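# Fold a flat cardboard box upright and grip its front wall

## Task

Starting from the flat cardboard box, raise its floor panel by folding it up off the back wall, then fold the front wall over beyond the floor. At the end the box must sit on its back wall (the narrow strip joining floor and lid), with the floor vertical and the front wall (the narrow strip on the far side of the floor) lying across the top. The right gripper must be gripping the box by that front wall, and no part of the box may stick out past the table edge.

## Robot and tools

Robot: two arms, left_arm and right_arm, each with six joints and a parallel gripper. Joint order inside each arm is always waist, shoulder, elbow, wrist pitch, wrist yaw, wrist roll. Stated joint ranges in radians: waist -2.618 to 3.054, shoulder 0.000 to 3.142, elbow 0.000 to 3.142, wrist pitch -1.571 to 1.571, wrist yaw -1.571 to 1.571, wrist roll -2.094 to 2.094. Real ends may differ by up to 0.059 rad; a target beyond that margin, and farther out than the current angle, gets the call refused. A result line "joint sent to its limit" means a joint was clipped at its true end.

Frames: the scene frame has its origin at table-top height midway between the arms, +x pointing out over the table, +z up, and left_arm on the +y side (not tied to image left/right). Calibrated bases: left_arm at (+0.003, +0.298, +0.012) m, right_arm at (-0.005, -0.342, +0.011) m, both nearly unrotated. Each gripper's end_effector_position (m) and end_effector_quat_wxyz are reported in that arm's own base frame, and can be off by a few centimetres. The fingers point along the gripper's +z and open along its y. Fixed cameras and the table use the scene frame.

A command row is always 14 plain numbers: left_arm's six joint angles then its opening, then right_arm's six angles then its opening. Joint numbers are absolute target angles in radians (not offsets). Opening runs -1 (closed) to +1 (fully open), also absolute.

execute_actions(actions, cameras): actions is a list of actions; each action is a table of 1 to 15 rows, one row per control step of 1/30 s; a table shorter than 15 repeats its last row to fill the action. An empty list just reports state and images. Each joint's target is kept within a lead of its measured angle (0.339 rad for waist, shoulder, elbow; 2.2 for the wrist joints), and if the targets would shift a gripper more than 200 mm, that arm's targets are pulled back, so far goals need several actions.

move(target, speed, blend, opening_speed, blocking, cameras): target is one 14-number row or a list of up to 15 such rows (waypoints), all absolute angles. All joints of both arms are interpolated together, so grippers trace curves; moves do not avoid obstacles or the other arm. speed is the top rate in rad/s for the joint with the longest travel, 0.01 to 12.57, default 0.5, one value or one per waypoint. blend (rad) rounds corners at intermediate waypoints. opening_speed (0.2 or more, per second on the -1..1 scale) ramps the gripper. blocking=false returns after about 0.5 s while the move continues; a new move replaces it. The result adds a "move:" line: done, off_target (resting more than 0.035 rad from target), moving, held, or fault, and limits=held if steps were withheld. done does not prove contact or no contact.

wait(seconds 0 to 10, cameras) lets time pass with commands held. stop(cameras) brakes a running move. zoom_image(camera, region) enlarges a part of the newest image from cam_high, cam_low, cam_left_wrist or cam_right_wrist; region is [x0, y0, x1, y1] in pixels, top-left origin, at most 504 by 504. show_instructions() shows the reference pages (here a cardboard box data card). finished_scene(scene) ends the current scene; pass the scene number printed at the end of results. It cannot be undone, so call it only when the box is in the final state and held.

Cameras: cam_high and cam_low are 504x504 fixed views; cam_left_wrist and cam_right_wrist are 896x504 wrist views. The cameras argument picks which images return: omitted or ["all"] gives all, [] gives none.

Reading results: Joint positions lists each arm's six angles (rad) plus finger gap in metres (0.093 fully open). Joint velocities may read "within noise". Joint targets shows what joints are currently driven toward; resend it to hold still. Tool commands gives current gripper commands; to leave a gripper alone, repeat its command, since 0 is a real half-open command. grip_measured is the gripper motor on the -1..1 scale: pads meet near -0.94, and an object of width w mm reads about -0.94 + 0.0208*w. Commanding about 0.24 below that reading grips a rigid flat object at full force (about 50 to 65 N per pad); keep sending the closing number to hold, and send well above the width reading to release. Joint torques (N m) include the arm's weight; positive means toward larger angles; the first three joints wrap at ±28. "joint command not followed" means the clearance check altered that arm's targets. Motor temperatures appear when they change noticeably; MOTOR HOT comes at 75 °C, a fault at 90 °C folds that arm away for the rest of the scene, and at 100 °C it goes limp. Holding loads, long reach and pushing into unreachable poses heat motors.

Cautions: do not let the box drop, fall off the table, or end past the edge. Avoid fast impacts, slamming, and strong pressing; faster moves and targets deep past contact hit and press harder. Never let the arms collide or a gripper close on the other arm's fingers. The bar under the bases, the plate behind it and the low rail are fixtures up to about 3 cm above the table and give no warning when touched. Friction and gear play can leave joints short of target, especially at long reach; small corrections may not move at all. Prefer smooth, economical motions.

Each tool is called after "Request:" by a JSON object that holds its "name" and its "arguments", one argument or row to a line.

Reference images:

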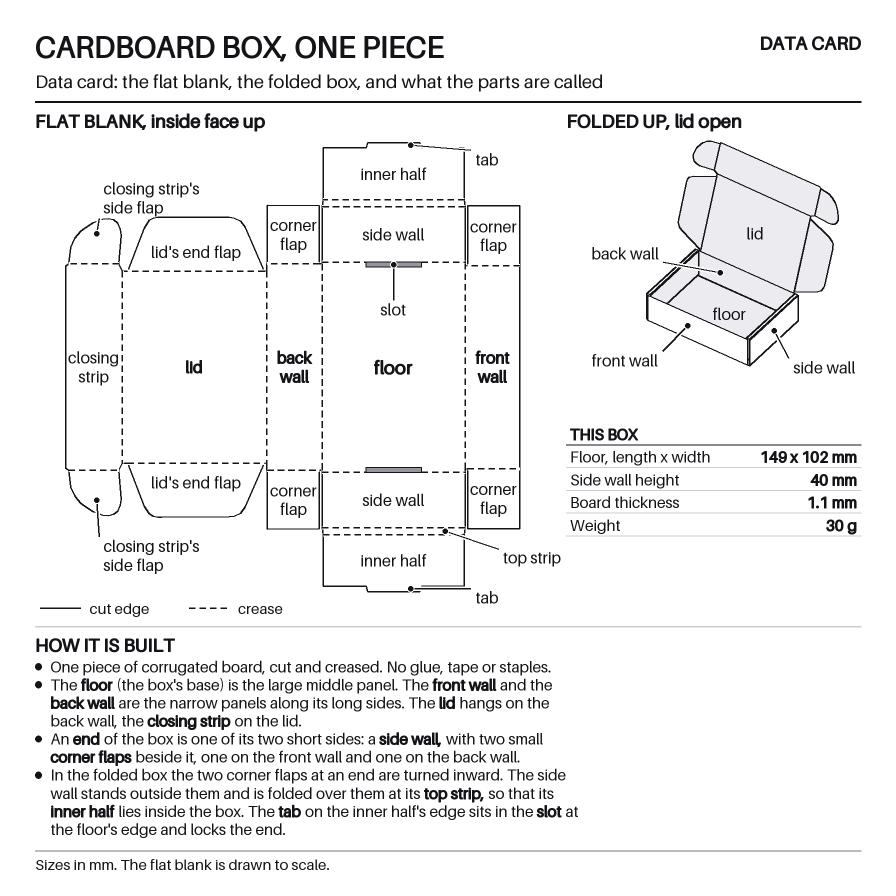

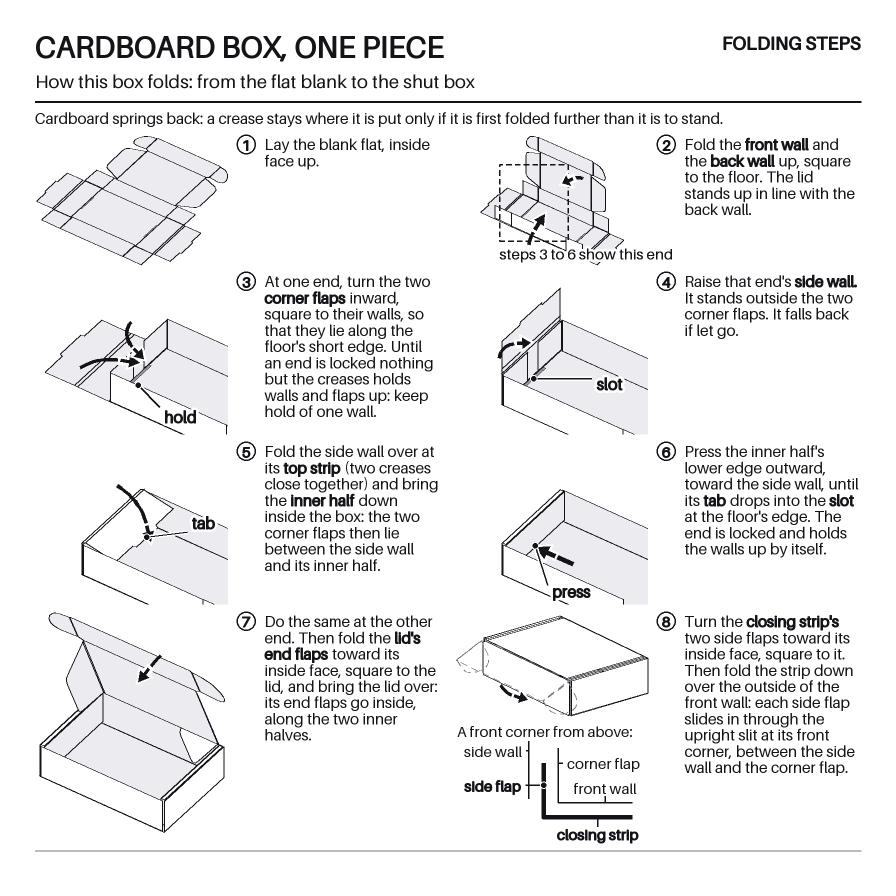

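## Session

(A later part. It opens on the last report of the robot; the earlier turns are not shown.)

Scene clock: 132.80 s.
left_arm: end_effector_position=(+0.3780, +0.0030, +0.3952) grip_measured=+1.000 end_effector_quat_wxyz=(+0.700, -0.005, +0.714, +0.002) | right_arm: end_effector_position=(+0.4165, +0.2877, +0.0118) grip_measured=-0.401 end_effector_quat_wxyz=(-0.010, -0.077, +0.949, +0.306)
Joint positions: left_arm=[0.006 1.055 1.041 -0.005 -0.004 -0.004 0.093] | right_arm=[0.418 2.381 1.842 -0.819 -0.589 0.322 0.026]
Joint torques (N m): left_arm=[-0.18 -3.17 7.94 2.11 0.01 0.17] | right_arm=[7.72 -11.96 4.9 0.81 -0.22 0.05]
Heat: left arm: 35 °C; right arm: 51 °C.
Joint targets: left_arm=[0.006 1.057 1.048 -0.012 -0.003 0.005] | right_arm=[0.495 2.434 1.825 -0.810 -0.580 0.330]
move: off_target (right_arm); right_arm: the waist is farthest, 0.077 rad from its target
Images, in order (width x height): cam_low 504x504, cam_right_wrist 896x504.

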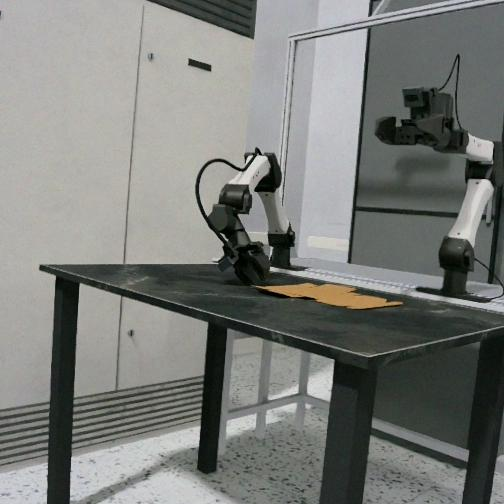

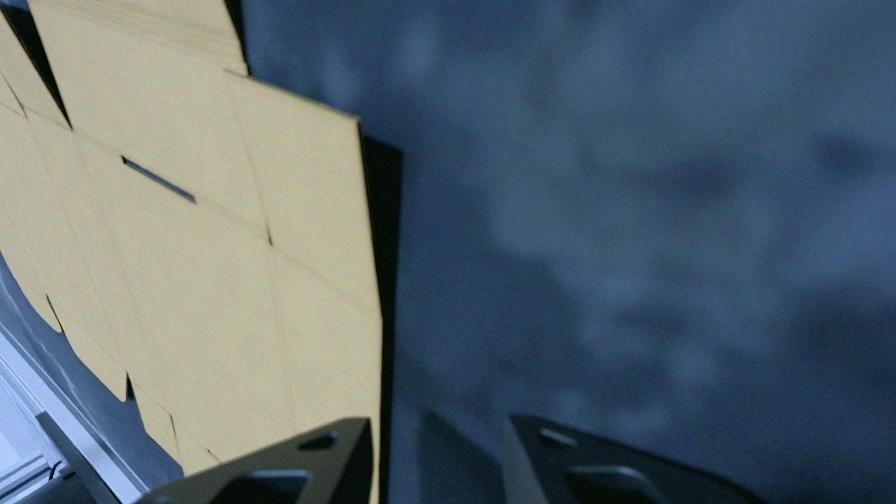

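Request:
{"name": "move", "arguments": {
  "target": [0.006,1.057,1.048,-0.012,-0.003,0.005,1,0.515,2.40,1.825,-0.83,-0.58,0.33,-0.4],
  "speed": 0.1,
  "cameras": ["cam_right_wrist","cam_low"]
}}

Request:
{"name": "zoom_image", "arguments": {
  "camera": "cam_low",
  "region": [190, 220, 320, 320]
}}

Scene clock: 134.83 s.
left_arm: end_effector_position=(+0.3780, +0.0030, +0.3952) grip_measured=+1.000 end_effector_quat_wxyz=(+0.700, -0.005, +0.714, +0.002) | right_arm: end_effector_position=(+0.3922, +0.3219, +0.0124) grip_measured=-0.401 end_effector_quat_wxyz=(-0.015, -0.119, +0.947, +0.298)
Joint positions: left_arm=[0.006 1.055 1.041 -0.005 -0.004 -0.004 0.093] | right_arm=[0.507 2.375 1.839 -0.811 -0.569 0.323 0.026]
Joint torques (N m): left_arm=[-0.1 -3.12 7.92 2.11 -0.01 0.17] | right_arm=[1.39 -14.82 5.16 0.55 -0.38 0.03]
Heat: left arm: 35 °C; right arm: 51 °C.
Joint targets: left_arm=[0.006 1.057 1.048 -0.012 -0.003 0.005] | right_arm=[0.516 2.400 1.825 -0.829 -0.579 0.330]
move: done
Images, in order (width x height): cam_low 504x504, cam_right_wrist 896x504.

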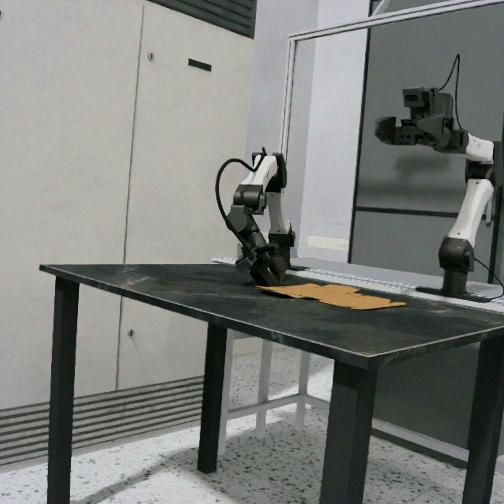

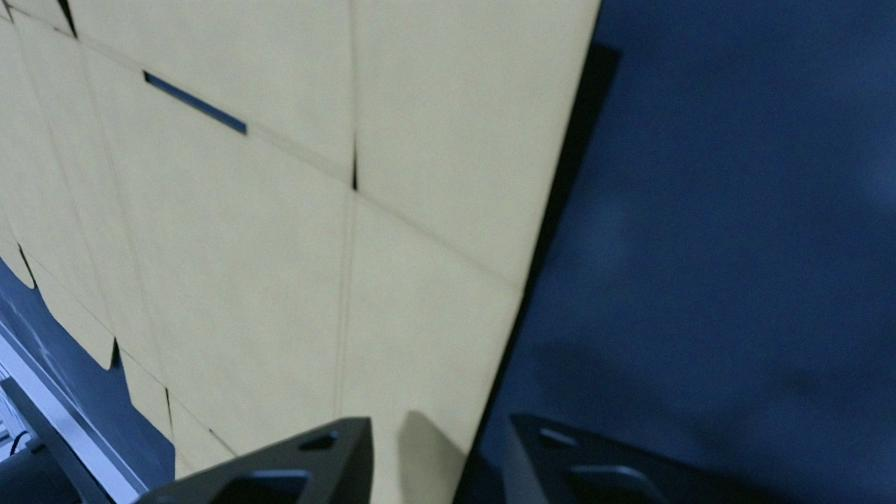

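Scaled by 3.877 (camera's finer frame: 720x720).

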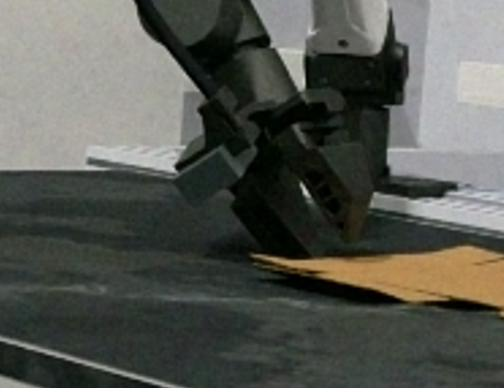

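Request:
{"name": "move", "arguments": {
  "target": [0.006,1.057,1.048,-0.012,-0.003,0.005,1,0.555,2.405,1.825,-0.82,-0.58,0.33,-0.4],
  "speed": 0.08,
  "cameras": ["cam_right_wrist","cam_low"]
}}

Request:
{"name": "zoom_image", "arguments": {
  "camera": "cam_right_wrist",
  "region": [300, 350, 650, 504]
}}

Request:
{"name": "zoom_image", "arguments": {
  "camera": "cam_low",
  "region": [220, 230, 300, 300]
}}

Scene clock: 136.67 s.
left_arm: end_effector_position=(+0.3780, +0.0030, +0.3952) grip_measured=+1.000 end_effector_quat_wxyz=(+0.700, -0.005, +0.714, +0.002) | right_arm: end_effector_position=(+0.3801, +0.3362, +0.0124) grip_measured=-0.401 end_effector_quat_wxyz=(-0.020, -0.136, +0.945, +0.298)
Joint positions: left_arm=[0.006 1.055 1.041 -0.005 -0.004 -0.004 0.093] | right_arm=[0.544 2.375 1.839 -0.811 -0.569 0.323 0.026]
Joint torques (N m): left_arm=[0.01 -3.14 7.91 2.11 0 0.16] | right_arm=[1.46 -14.28 5.18 0.63 -0.39 0.02]
Heat: left arm: 35 °C; right arm: 51 °C.
Joint targets: left_arm=[0.006 1.057 1.048 -0.012 -0.003 0.005] | right_arm=[0.554 2.405 1.825 -0.820 -0.580 0.330]
move: done
Images, in order (width x height): cam_low 504x504, cam_right_wrist 896x504.

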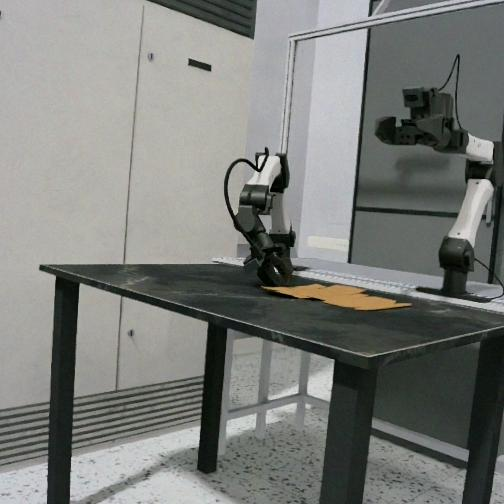

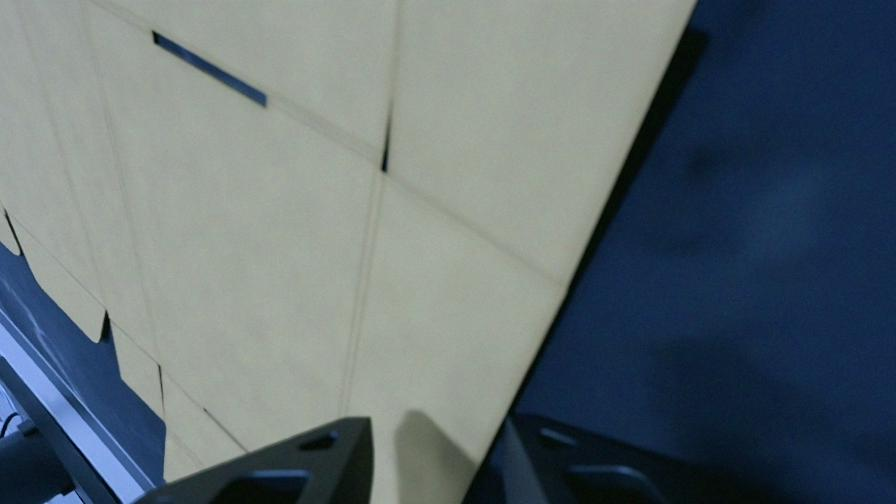

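Scaled by 1.440 (camera's finer frame: 1280x720).

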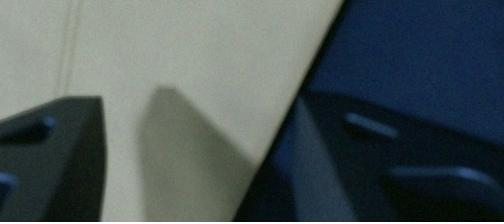

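Scaled by 6.300 (camera's finer frame: 720x720).

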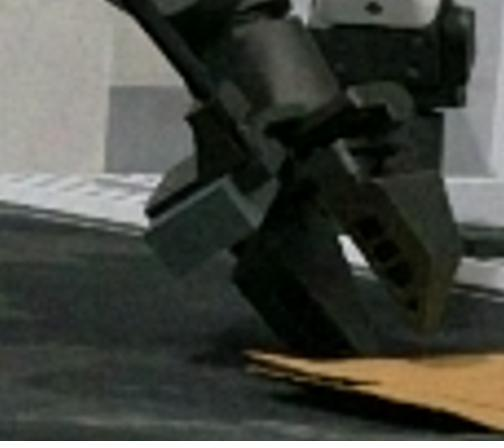

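Request:
{"name": "move", "arguments": {
  "target": [
    [-0.2,1.5,1.35,-0.8,0.0,0.0,-1,0.44,2.27,1.90,-0.95,-0.60,0.35,-0.4],
    [-0.414,1.89,1.482,-1.092,0,0,-1,0.459,2.14,1.573,-0.62,-0.561,0.64,-0.35],
    [-0.414,1.985,1.302,-0.832,0,0,-1,0.459,2.285,1.573,-0.50,-0.561,0.64,-0.35]
  ],
  "speed": [0.7,0.6,0.2]
}}

Request:
{"name": "zoom_image", "arguments": {
  "camera": "cam_low",
  "region": [200, 190, 420, 330]
}}

Scene clock: 145.90 s.
left_arm: end_effector_position=(+0.3344, -0.1515, +0.0124) grip_measured=-0.980 end_effector_quat_wxyz=(+0.027, +0.213, +0.977, -0.005) | right_arm: end_effector_position=(+0.4079, +0.2991, +0.0168) grip_measured=-0.351 end_effector_quat_wxyz=(+0.015, +0.030, +0.941, +0.336)
Joint positions: left_arm=[-0.426 1.973 1.316 -0.86 -0.002 0.004 0] | right_arm=[0.449 2.25 1.587 -0.52 -0.58 0.63 0.028]
Joint torques (N m): left_arm=[-0.06 -8.57 4.57 0.69 0.02 0.13] | right_arm=[1.57 -12.62 5.16 1.27 -0.07 0.05]
Heat: left arm: 35 °C; right arm: 53 °C.
Joint targets: left_arm=[-0.426 1.985 1.301 -0.831 0.000 0.008] | right_arm=[0.460 2.285 1.573 -0.500 -0.562 0.640]
move: done; target 2's new numbers were sent with right_arm's shoulder 0.053 rad from that target

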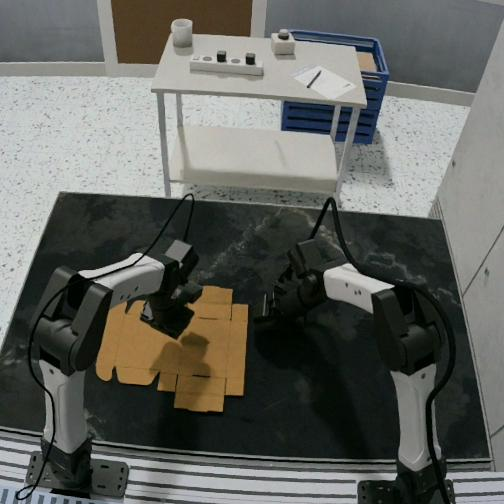

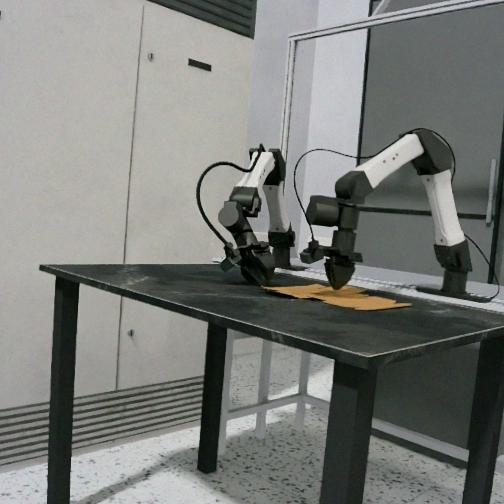

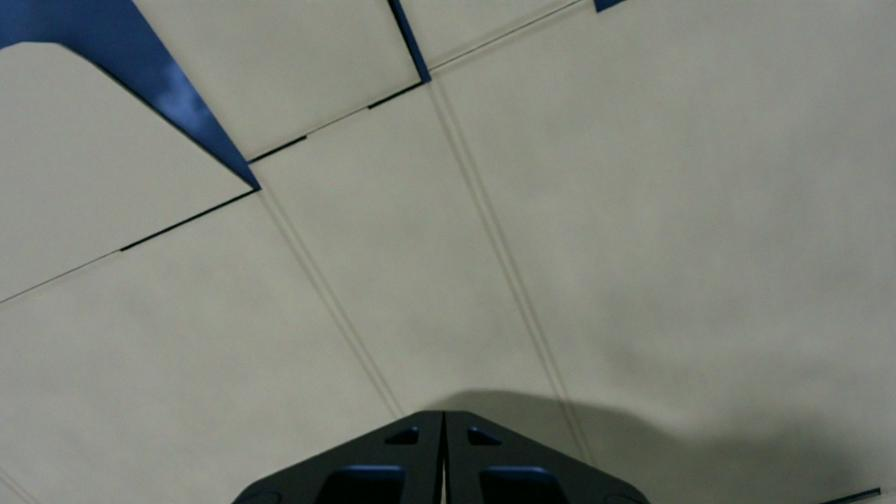

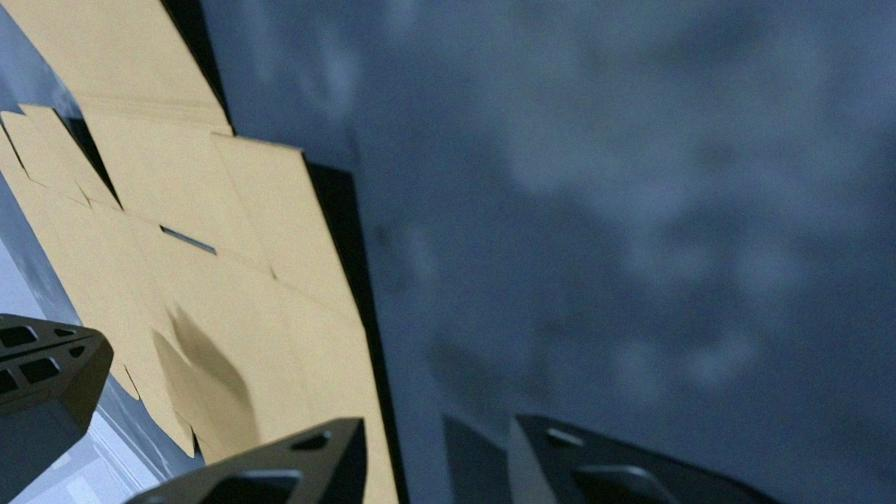

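Scaled by 2.291 (camera's finer frame: 720x720).

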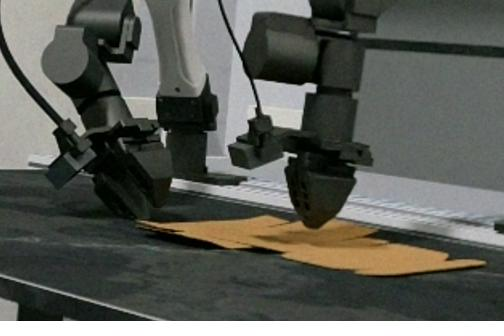

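Request:
{"name": "move", "arguments": {
  "target": [
    [-0.426,2.05,1.302,-0.77,0,0,-1,0.459,2.285,1.573,-0.50,-0.561,0.64,-0.35],
    [-0.426,2.05,1.302,-0.77,0,0,-1,0.53,2.32,1.60,-0.49,-0.561,0.66,-0.35]
  ],
  "speed": [0.15,0.1],
  "cameras": ["cam_right_wrist","cam_low"]
}}

Request:
{"name": "zoom_image", "arguments": {
  "camera": "cam_low",
  "region": [210, 220, 340, 320]
}}

Scene clock: 148.87 s.
left_arm: end_effector_position=(+0.3390, -0.1536, -0.0074) grip_measured=-0.980 end_effector_quat_wxyz=(+0.022, +0.213, +0.977, -0.003) | right_arm: end_effector_position=(+0.4024, +0.3208, +0.0159) grip_measured=-0.351 end_effector_quat_wxyz=(+0.023, +0.013, +0.941, +0.336)
Joint positions: left_arm=[-0.426 2.031 1.316 -0.812 -0.002 0.002 0] | right_arm=[0.498 2.26 1.596 -0.484 -0.56 0.648 0.028]
Joint torques (N m): left_arm=[0.03 -8.34 4.4 0.82 -0.01 0.03] | right_arm=[3.43 -10.41 6.5 1.06 -0.24 0.06]
Heat: left arm: 35 °C; right arm: 52 °C.
Joint targets: left_arm=[-0.426 2.049 1.302 -0.770 0.000 -0.002] | right_arm=[0.529 2.319 1.600 -0.491 -0.560 0.660]
move: off_target (left_arm, right_arm); left_arm: the wrist pitch is farthest, 0.042 rad from its target; right_arm: the shoulder is farthest, 0.060 rad from its target
Images, in order (width x height): cam_low 504x504, cam_right_wrist 896x504.

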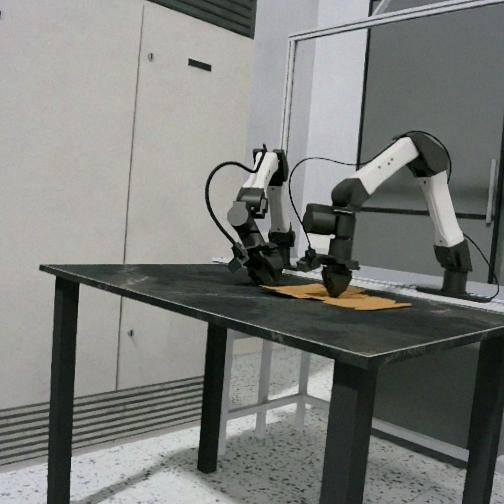

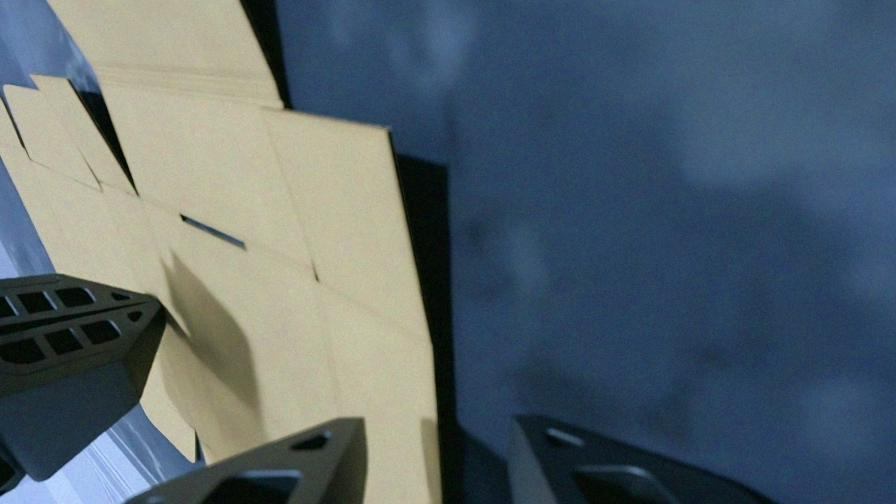

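Scaled by 3.877 (camera's finer frame: 720x720).

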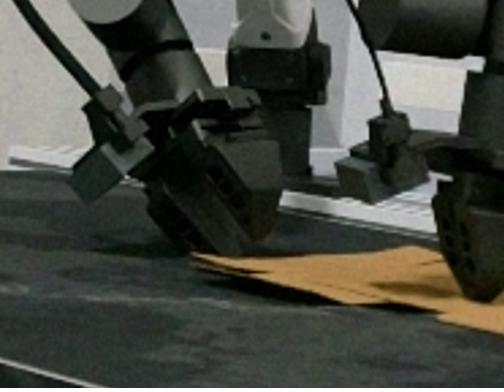

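Request:
{"name": "move", "arguments": {
  "target": [-0.426,2.05,1.302,-0.77,0,0,-1,0.59,2.325,1.61,-0.49,-0.561,0.67,-0.35],
  "speed": 0.1,
  "cameras": ["cam_right_wrist","cam_low"]
}}

Request:
{"name": "zoom_image", "arguments": {
  "camera": "cam_low",
  "region": [210, 220, 340, 320]
}}

Scene clock: 150.93 s.
left_arm: end_effector_position=(+0.3401, -0.1511, -0.0074) grip_measured=-0.980 end_effector_quat_wxyz=(+0.021, +0.207, +0.978, -0.007) | right_arm: end_effector_position=(+0.3887, +0.3422, +0.0154) grip_measured=-0.351 end_effector_quat_wxyz=(+0.018, -0.008, +0.942, +0.336)
Joint positions: left_arm=[-0.416 2.031 1.316 -0.812 0.005 0.002 0] | right_arm=[0.55 2.266 1.604 -0.477 -0.553 0.658 0.028]
Joint torques (N m): left_arm=[-0.12 -8.29 4.42 0.8 0.04 0.07] | right_arm=[4.4 -10.55 6.83 0.98 -0.33 0.09]
Heat: left arm: 35 °C; right arm: 51 °C.
Joint targets: left_arm=[-0.415 2.050 1.302 -0.770 0.008 0.000] | right_arm=[0.591 2.325 1.610 -0.489 -0.561 0.670]
move: off_target (left_arm, right_arm); left_arm: the wrist pitch is farthest, 0.042 rad from its target; right_arm: the shoulder is farthest, 0.059 rad from its target
Images, in order (width x height): cam_low 504x504, cam_right_wrist 896x504.

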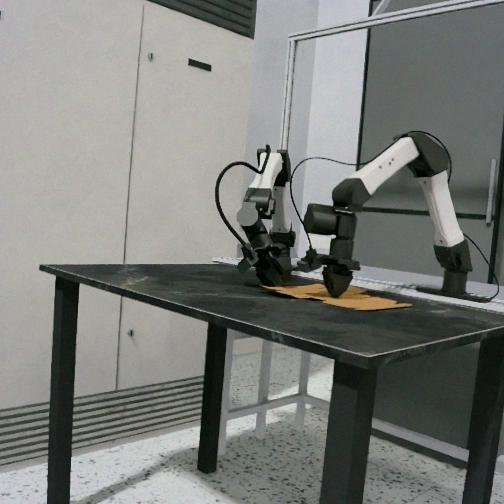

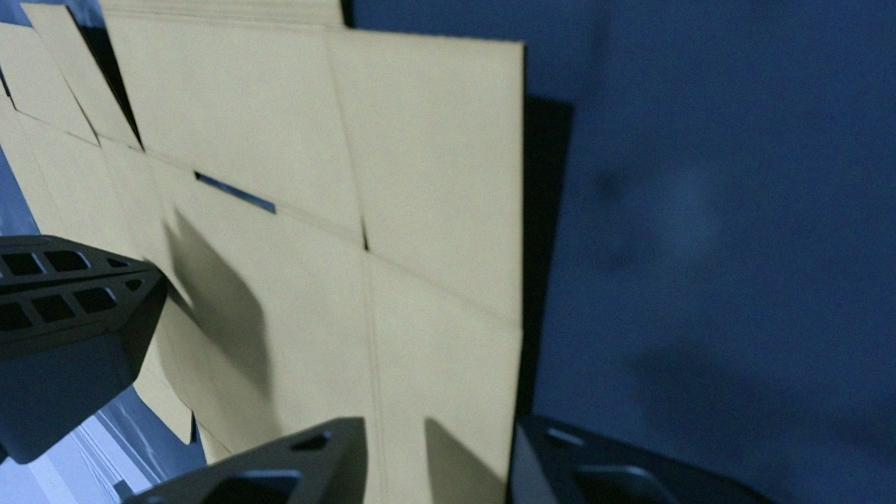

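Scaled by 3.877 (camera's finer frame: 720x720).

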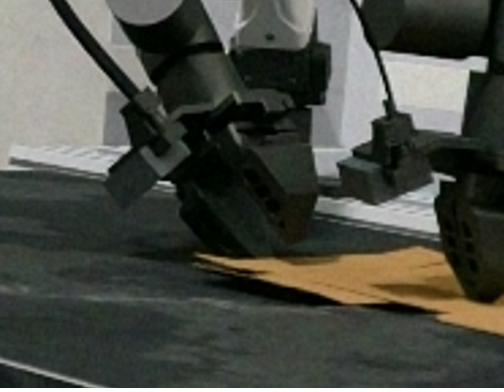

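Request:
{"name": "move", "arguments": {
  "target": [-0.426,2.05,1.302,-0.77,0,0,-1,0.64,2.33,1.625,-0.49,-0.561,0.68,-0.35],
  "speed": 0.1,
  "cameras": ["cam_right_wrist","cam_low"]
}}

Request:
{"name": "zoom_image", "arguments": {
  "camera": "cam_low",
  "region": [210, 220, 340, 320]
}}

Scene clock: 152.80 s.
left_arm: end_effector_position=(+0.3426, -0.1445, -0.0073) grip_measured=-0.980 end_effector_quat_wxyz=(+0.024, +0.207, +0.978, +0.010) | right_arm: end_effector_position=(+0.3861, +0.3495, +0.0154) grip_measured=-0.351 end_effector_quat_wxyz=(+0.024, -0.012, +0.944, +0.328)
Joint positions: left_arm=[-0.413 2.031 1.316 -0.814 -0.03 0.005 0] | right_arm=[0.573 2.268 1.613 -0.477 -0.523 0.668 0.028]
Joint torques (N m): left_arm=[-1.09 -8.29 4.38 0.8 0.18 0.07] | right_arm=[6.74 -10.21 7.27 0.98 -0.59 0.07]
Heat: left arm: 35 °C; right arm: 51 °C.
Joint targets: left_arm=[-0.424 2.050 1.302 -0.771 -0.010 0.003] | right_arm=[0.639 2.330 1.625 -0.490 -0.561 0.680]
move: off_target (left_arm, right_arm); left_arm: the wrist pitch is farthest, 0.044 rad from its target; right_arm: the waist is farthest, 0.067 rad from its target
Images, in order (width x height): cam_low 504x504, cam_right_wrist 896x504.

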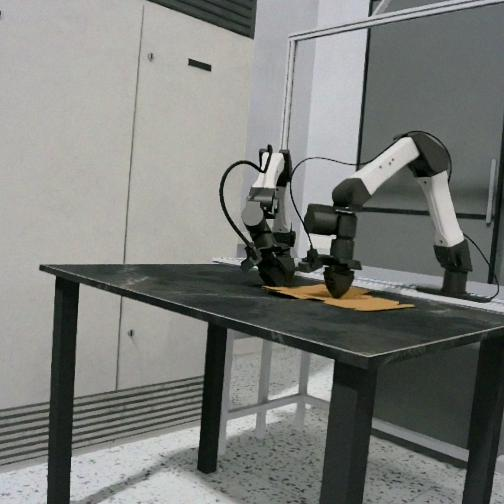

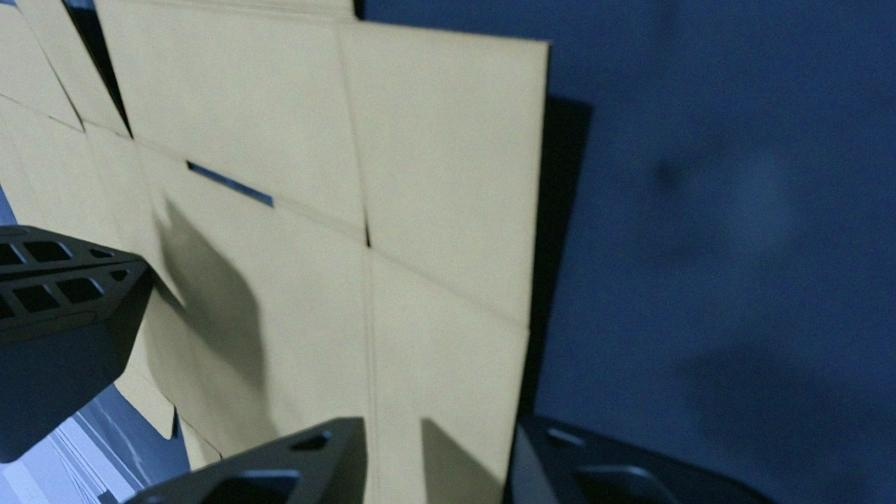

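Scaled by 3.877 (camera's finer frame: 720x720).

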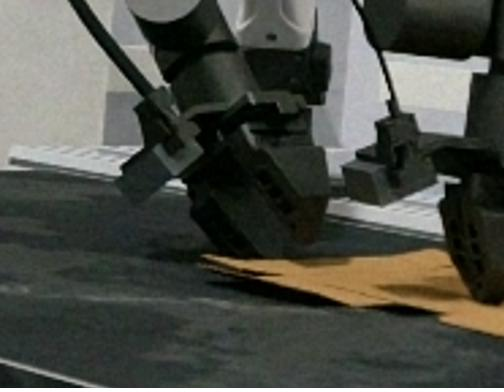

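Request:
{"name": "move", "arguments": {
  "target": [-0.426,2.05,1.302,-0.77,0,0,-1,0.60,2.38,1.61,-0.46,-0.555,0.68,-1],
  "speed": 0.025,
  "opening_speed": 0.33,
  "cameras": ["cam_right_wrist","cam_low"]
}}

Request:
{"name": "zoom_image", "arguments": {
  "camera": "cam_low",
  "region": [210, 220, 340, 320]
}}

Scene clock: 158.93 s.
left_arm: end_effector_position=(+0.3427, -0.1434, -0.0073) grip_measured=-0.980 end_effector_quat_wxyz=(+0.024, +0.207, +0.978, +0.014) | right_arm: end_effector_position=(+0.3859, +0.3420, +0.0064) grip_measured=-0.966 end_effector_quat_wxyz=(+0.009, +0.001, +0.946, +0.323)
Joint positions: left_arm=[-0.413 2.031 1.316 -0.815 -0.036 0.005 0] | right_arm=[0.558 2.285 1.613 -0.494 -0.534 0.673 0]
Joint torques (N m): left_arm=[-1.28 -8.31 4.36 0.81 0.32 0.01] | right_arm=[4.59 -6.84 5.98 1.46 -0.45 0.02]
Heat: left arm: 34 °C; right arm: 49 °C.
Joint targets: left_arm=[-0.426 2.050 1.302 -0.770 0.001 0.000] | right_arm=[0.601 2.381 1.609 -0.461 -0.556 0.680]
move: off_target (left_arm, right_arm); left_arm: the wrist pitch is farthest, 0.045 rad from its target; right_arm: the shoulder is farthest, 0.095 rad from its target
Images, in order (width x height): cam_low 504x504, cam_right_wrist 896x504.

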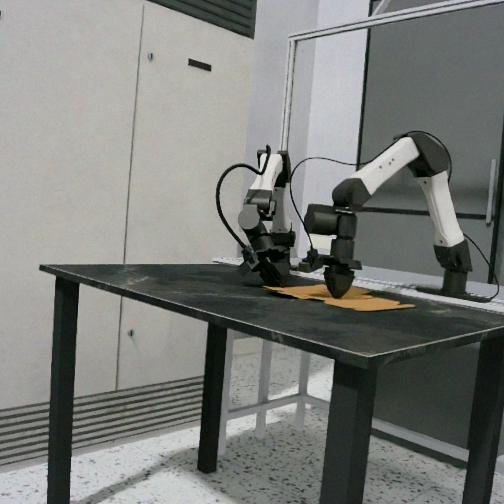

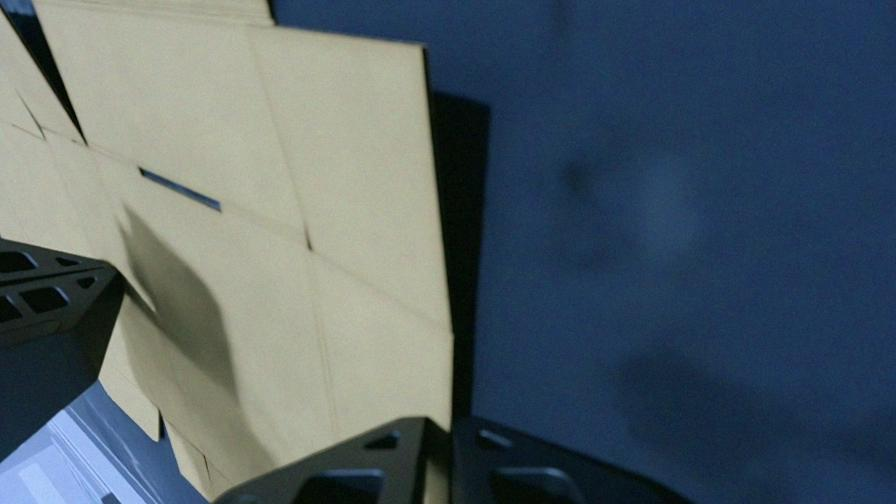

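Scaled by 3.877 (camera's finer frame: 720x720).

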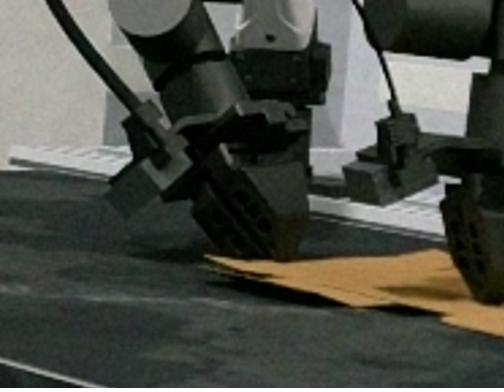

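Request:
{"name": "move", "arguments": {
  "target": [-0.426,2.05,1.302,-0.77,0,0,-1,0.56,2.17,1.61,-0.60,-0.54,0.68,-1],
  "speed": 0.15,
  "cameras": ["cam_right_wrist","cam_low","cam_high"]
}}

Request:
{"name": "zoom_image", "arguments": {
  "camera": "cam_low",
  "region": [210, 210, 410, 330]
}}

Scene clock: 161.67 s.
left_arm: end_effector_position=(+0.3394, -0.1537, -0.0074) grip_measured=-0.980 end_effector_quat_wxyz=(+0.024, +0.216, +0.976, +0.002) | right_arm: end_effector_position=(+0.3831, +0.3389, +0.0349) grip_measured=-0.974 end_effector_quat_wxyz=(+0.015, +0.002, +0.944, +0.328)
Joint positions: left_arm=[-0.431 2.031 1.316 -0.811 -0.013 0.005 0] | right_arm=[0.555 2.217 1.613 -0.546 -0.537 0.676 0]
Joint torques (N m): left_arm=[-0.84 -8.29 4.45 0.81 0.11 0.01] | right_arm=[0.94 -20.93 6.19 0.5 -0.24 -0.01]
Heat: left arm: 34 °C; right arm: 49 °C.
Joint targets: left_arm=[-0.439 2.050 1.302 -0.769 -0.001 0.000] | right_arm=[0.559 2.170 1.610 -0.600 -0.539 0.679]
move: off_target (left_arm, right_arm); left_arm: the wrist pitch is farthest, 0.041 rad from its target; right_arm: the wrist pitch is farthest, 0.054 rad from its target
Images, in order (width x height): cam_high 504x504, cam_low 504x504, cam_right_wrist 896x504.

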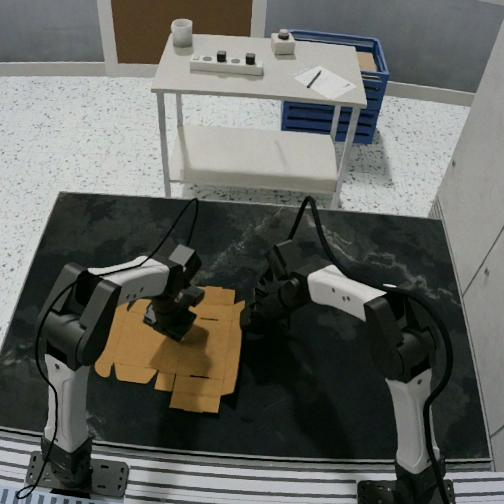

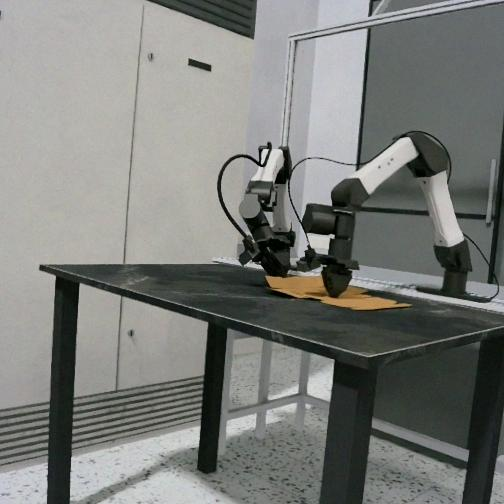

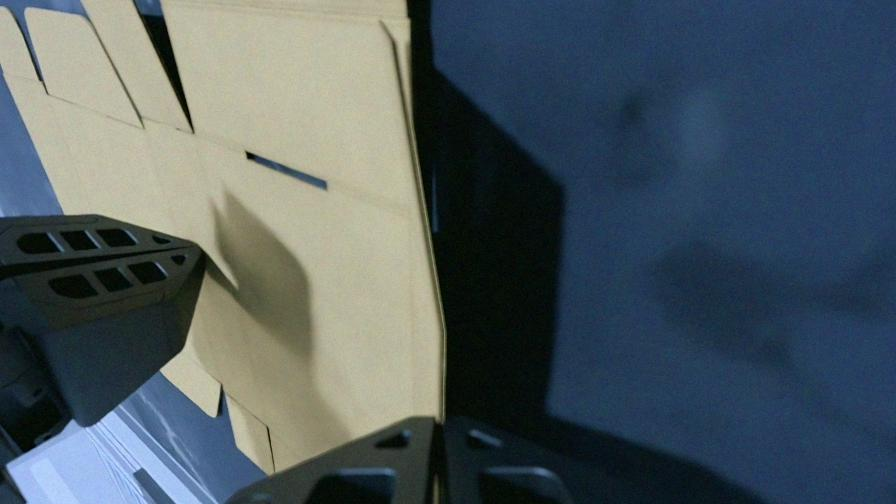

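Scaled by 2.520 (camera's finer frame: 720x720).

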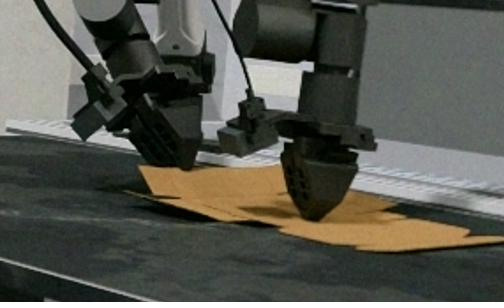

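Request:
{"name": "move", "arguments": {
  "target": [
    [-0.426,1.85,1.45,-1.10,0,0,-1,0.56,2.17,1.61,-0.60,-0.54,0.68,-1],
    [-0.426,1.75,1.55,-1.30,0,0,-1,0.165,2.02,1.335,-0.74,-0.652,0.22,-1]
  ],
  "speed": [0.3,0.15]
}}

Request:
{"name": "zoom_image", "arguments": {
  "camera": "cam_low",
  "region": [180, 200, 380, 320]
}}

Scene clock: 174.00 s.
left_arm: end_effector_position=(+0.3034, -0.1379, +0.1276) grip_measured=-0.980 end_effector_quat_wxyz=(+0.019, +0.216, +0.976, +0.000) | right_arm: end_effector_position=(+0.3815, +0.1669, +0.0282) grip_measured=-0.975 end_effector_quat_wxyz=(+0.015, +0.005, +0.945, +0.327)
Joint positions: left_arm=[-0.431 1.77 1.52 -1.285 -0.009 0.004 0] | right_arm=[0.165 2.059 1.354 -0.699 -0.649 0.231 0]
Joint torques (N m): left_arm=[0.32 -10.14 8.51 0.23 0.09 0.03] | right_arm=[0.51 -17.73 4.3 0.16 -0.36 -0.14]
Motor temperatures (°C): left_arm=[21 30 34 30 23 22 21] | right_arm=[22 53 32 26 22 23 22]
Heat: left arm: 34 °C; right arm: 53 °C.
Joint targets: left_arm=[-0.426 1.750 1.551 -1.299 0.001 -0.002] | right_arm=[0.165 2.020 1.335 -0.739 -0.652 0.220]
move: off_target (right_arm); right_arm: the wrist pitch is farthest, 0.041 rad from its target

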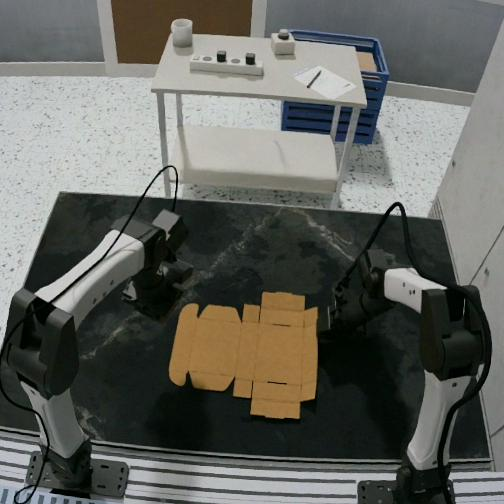

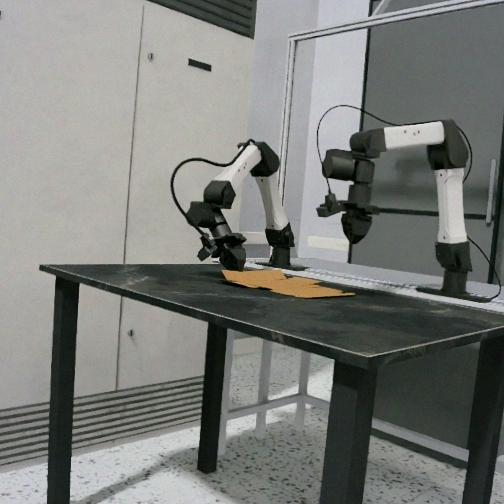

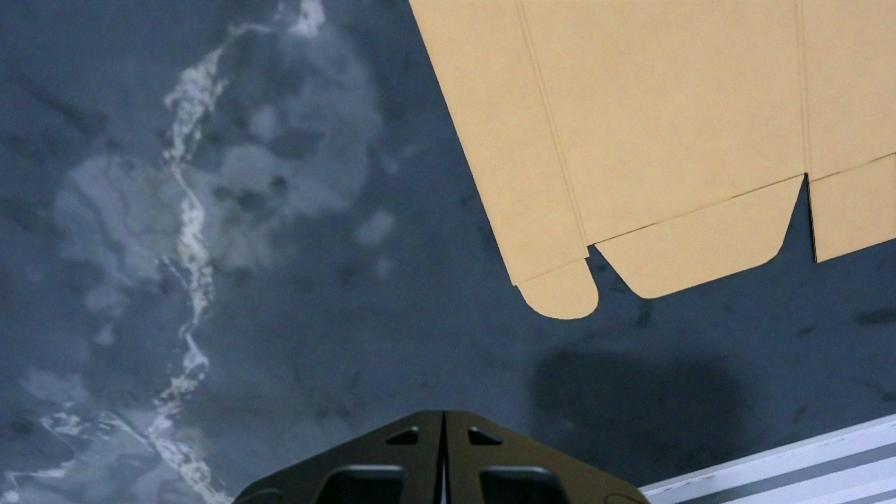

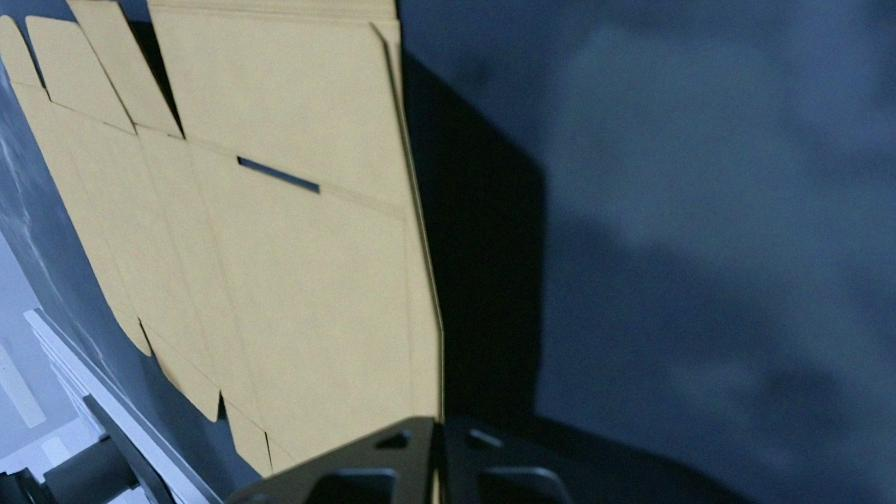

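Scaled by 2.520 (camera's finer frame: 720x720).

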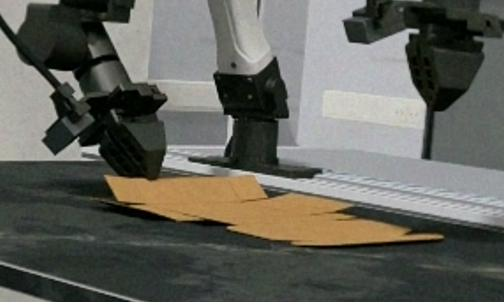

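Request:
{"name": "move", "arguments": {
  "target": [
    [-0.588,2.05,1.627,-1.06,0,0,-1,0.165,2.02,1.335,-0.74,-0.652,0.22,-1],
    [-0.588,2.245,1.612,-0.86,0,0,-1,0.165,2.02,1.335,-0.74,-0.652,0.22,-1],
    [-0.588,2.245,1.612,-0.86,0,0,-1,0.299,2.0,1.62,-1.02,-0.50,0.342,-1]
  ],
  "speed": [0.5,0.25,0.15]
}}

Request:
{"name": "zoom_image", "arguments": {
  "camera": "cam_low",
  "region": [180, 190, 380, 320]
}}

Scene clock: 183.63 s.
left_arm: end_effector_position=(+0.3517, -0.2308, -0.0081) grip_measured=-0.980 end_effector_quat_wxyz=(+0.018, +0.290, +0.957, -0.003) | right_arm: end_effector_position=(+0.3818, +0.1899, +0.0767) grip_measured=-0.975 end_effector_quat_wxyz=(-0.006, +0.011, +0.968, +0.252)
Joint positions: left_arm=[-0.583 2.207 1.595 -0.923 -0.006 0.005 0] | right_arm=[0.274 2.044 1.598 -0.982 -0.491 0.334 0]
Joint torques (N m): left_arm=[-0.09 -8.2 6.95 0.96 0.08 0.06] | right_arm=[2.89 -18.5 8.03 0.16 -0.34 0.02]
Heat: left arm: 34 °C; right arm: 54 °C.
Joint targets: left_arm=[-0.582 2.245 1.611 -0.861 0.001 0.002] | right_arm=[0.299 2.001 1.621 -1.020 -0.501 0.342]
move: off_target (left_arm, right_arm); left_arm: the wrist pitch is farthest, 0.063 rad from its target; right_arm: the shoulder is farthest, 0.044 rad from its target

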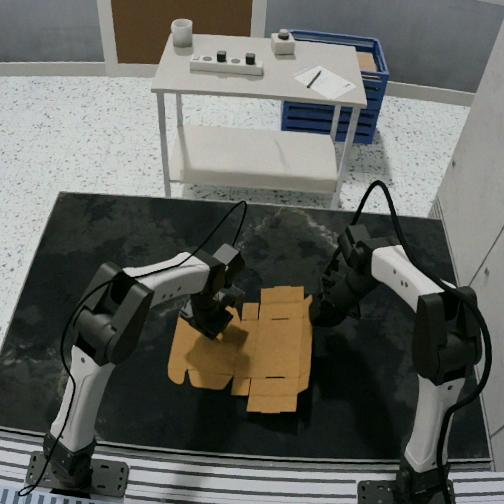

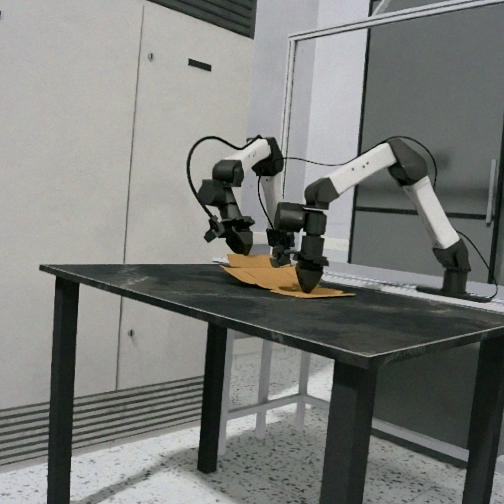

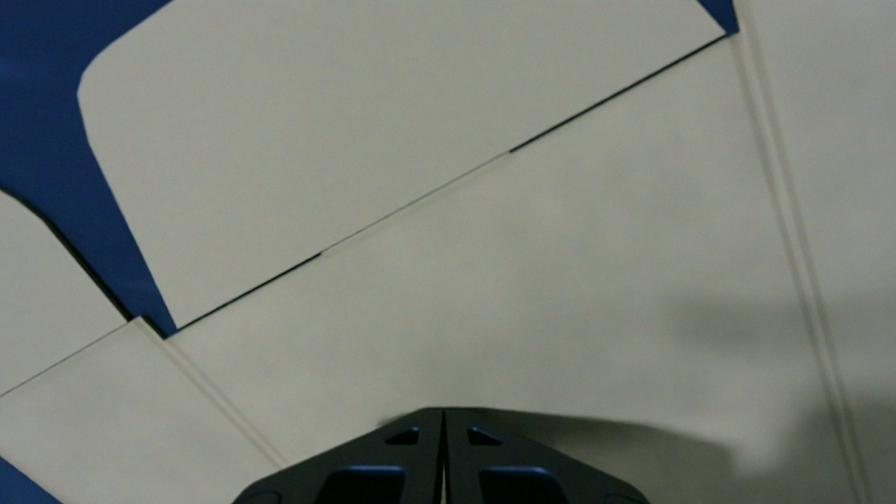

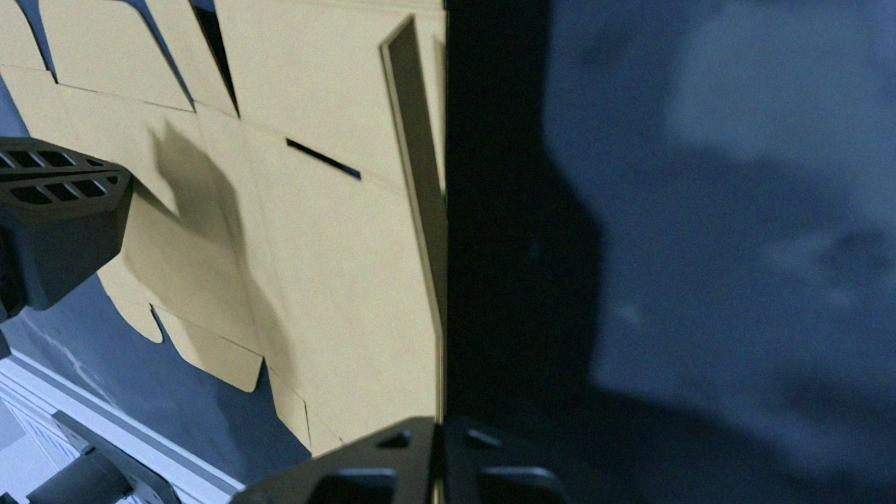

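Scaled by 2.520 (camera's finer frame: 720x720).

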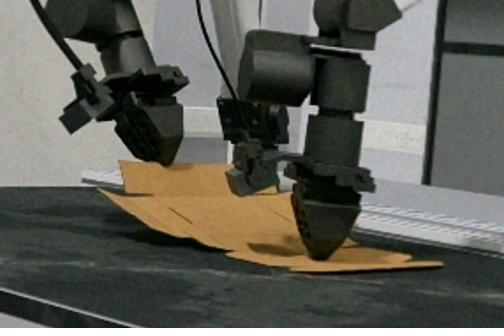

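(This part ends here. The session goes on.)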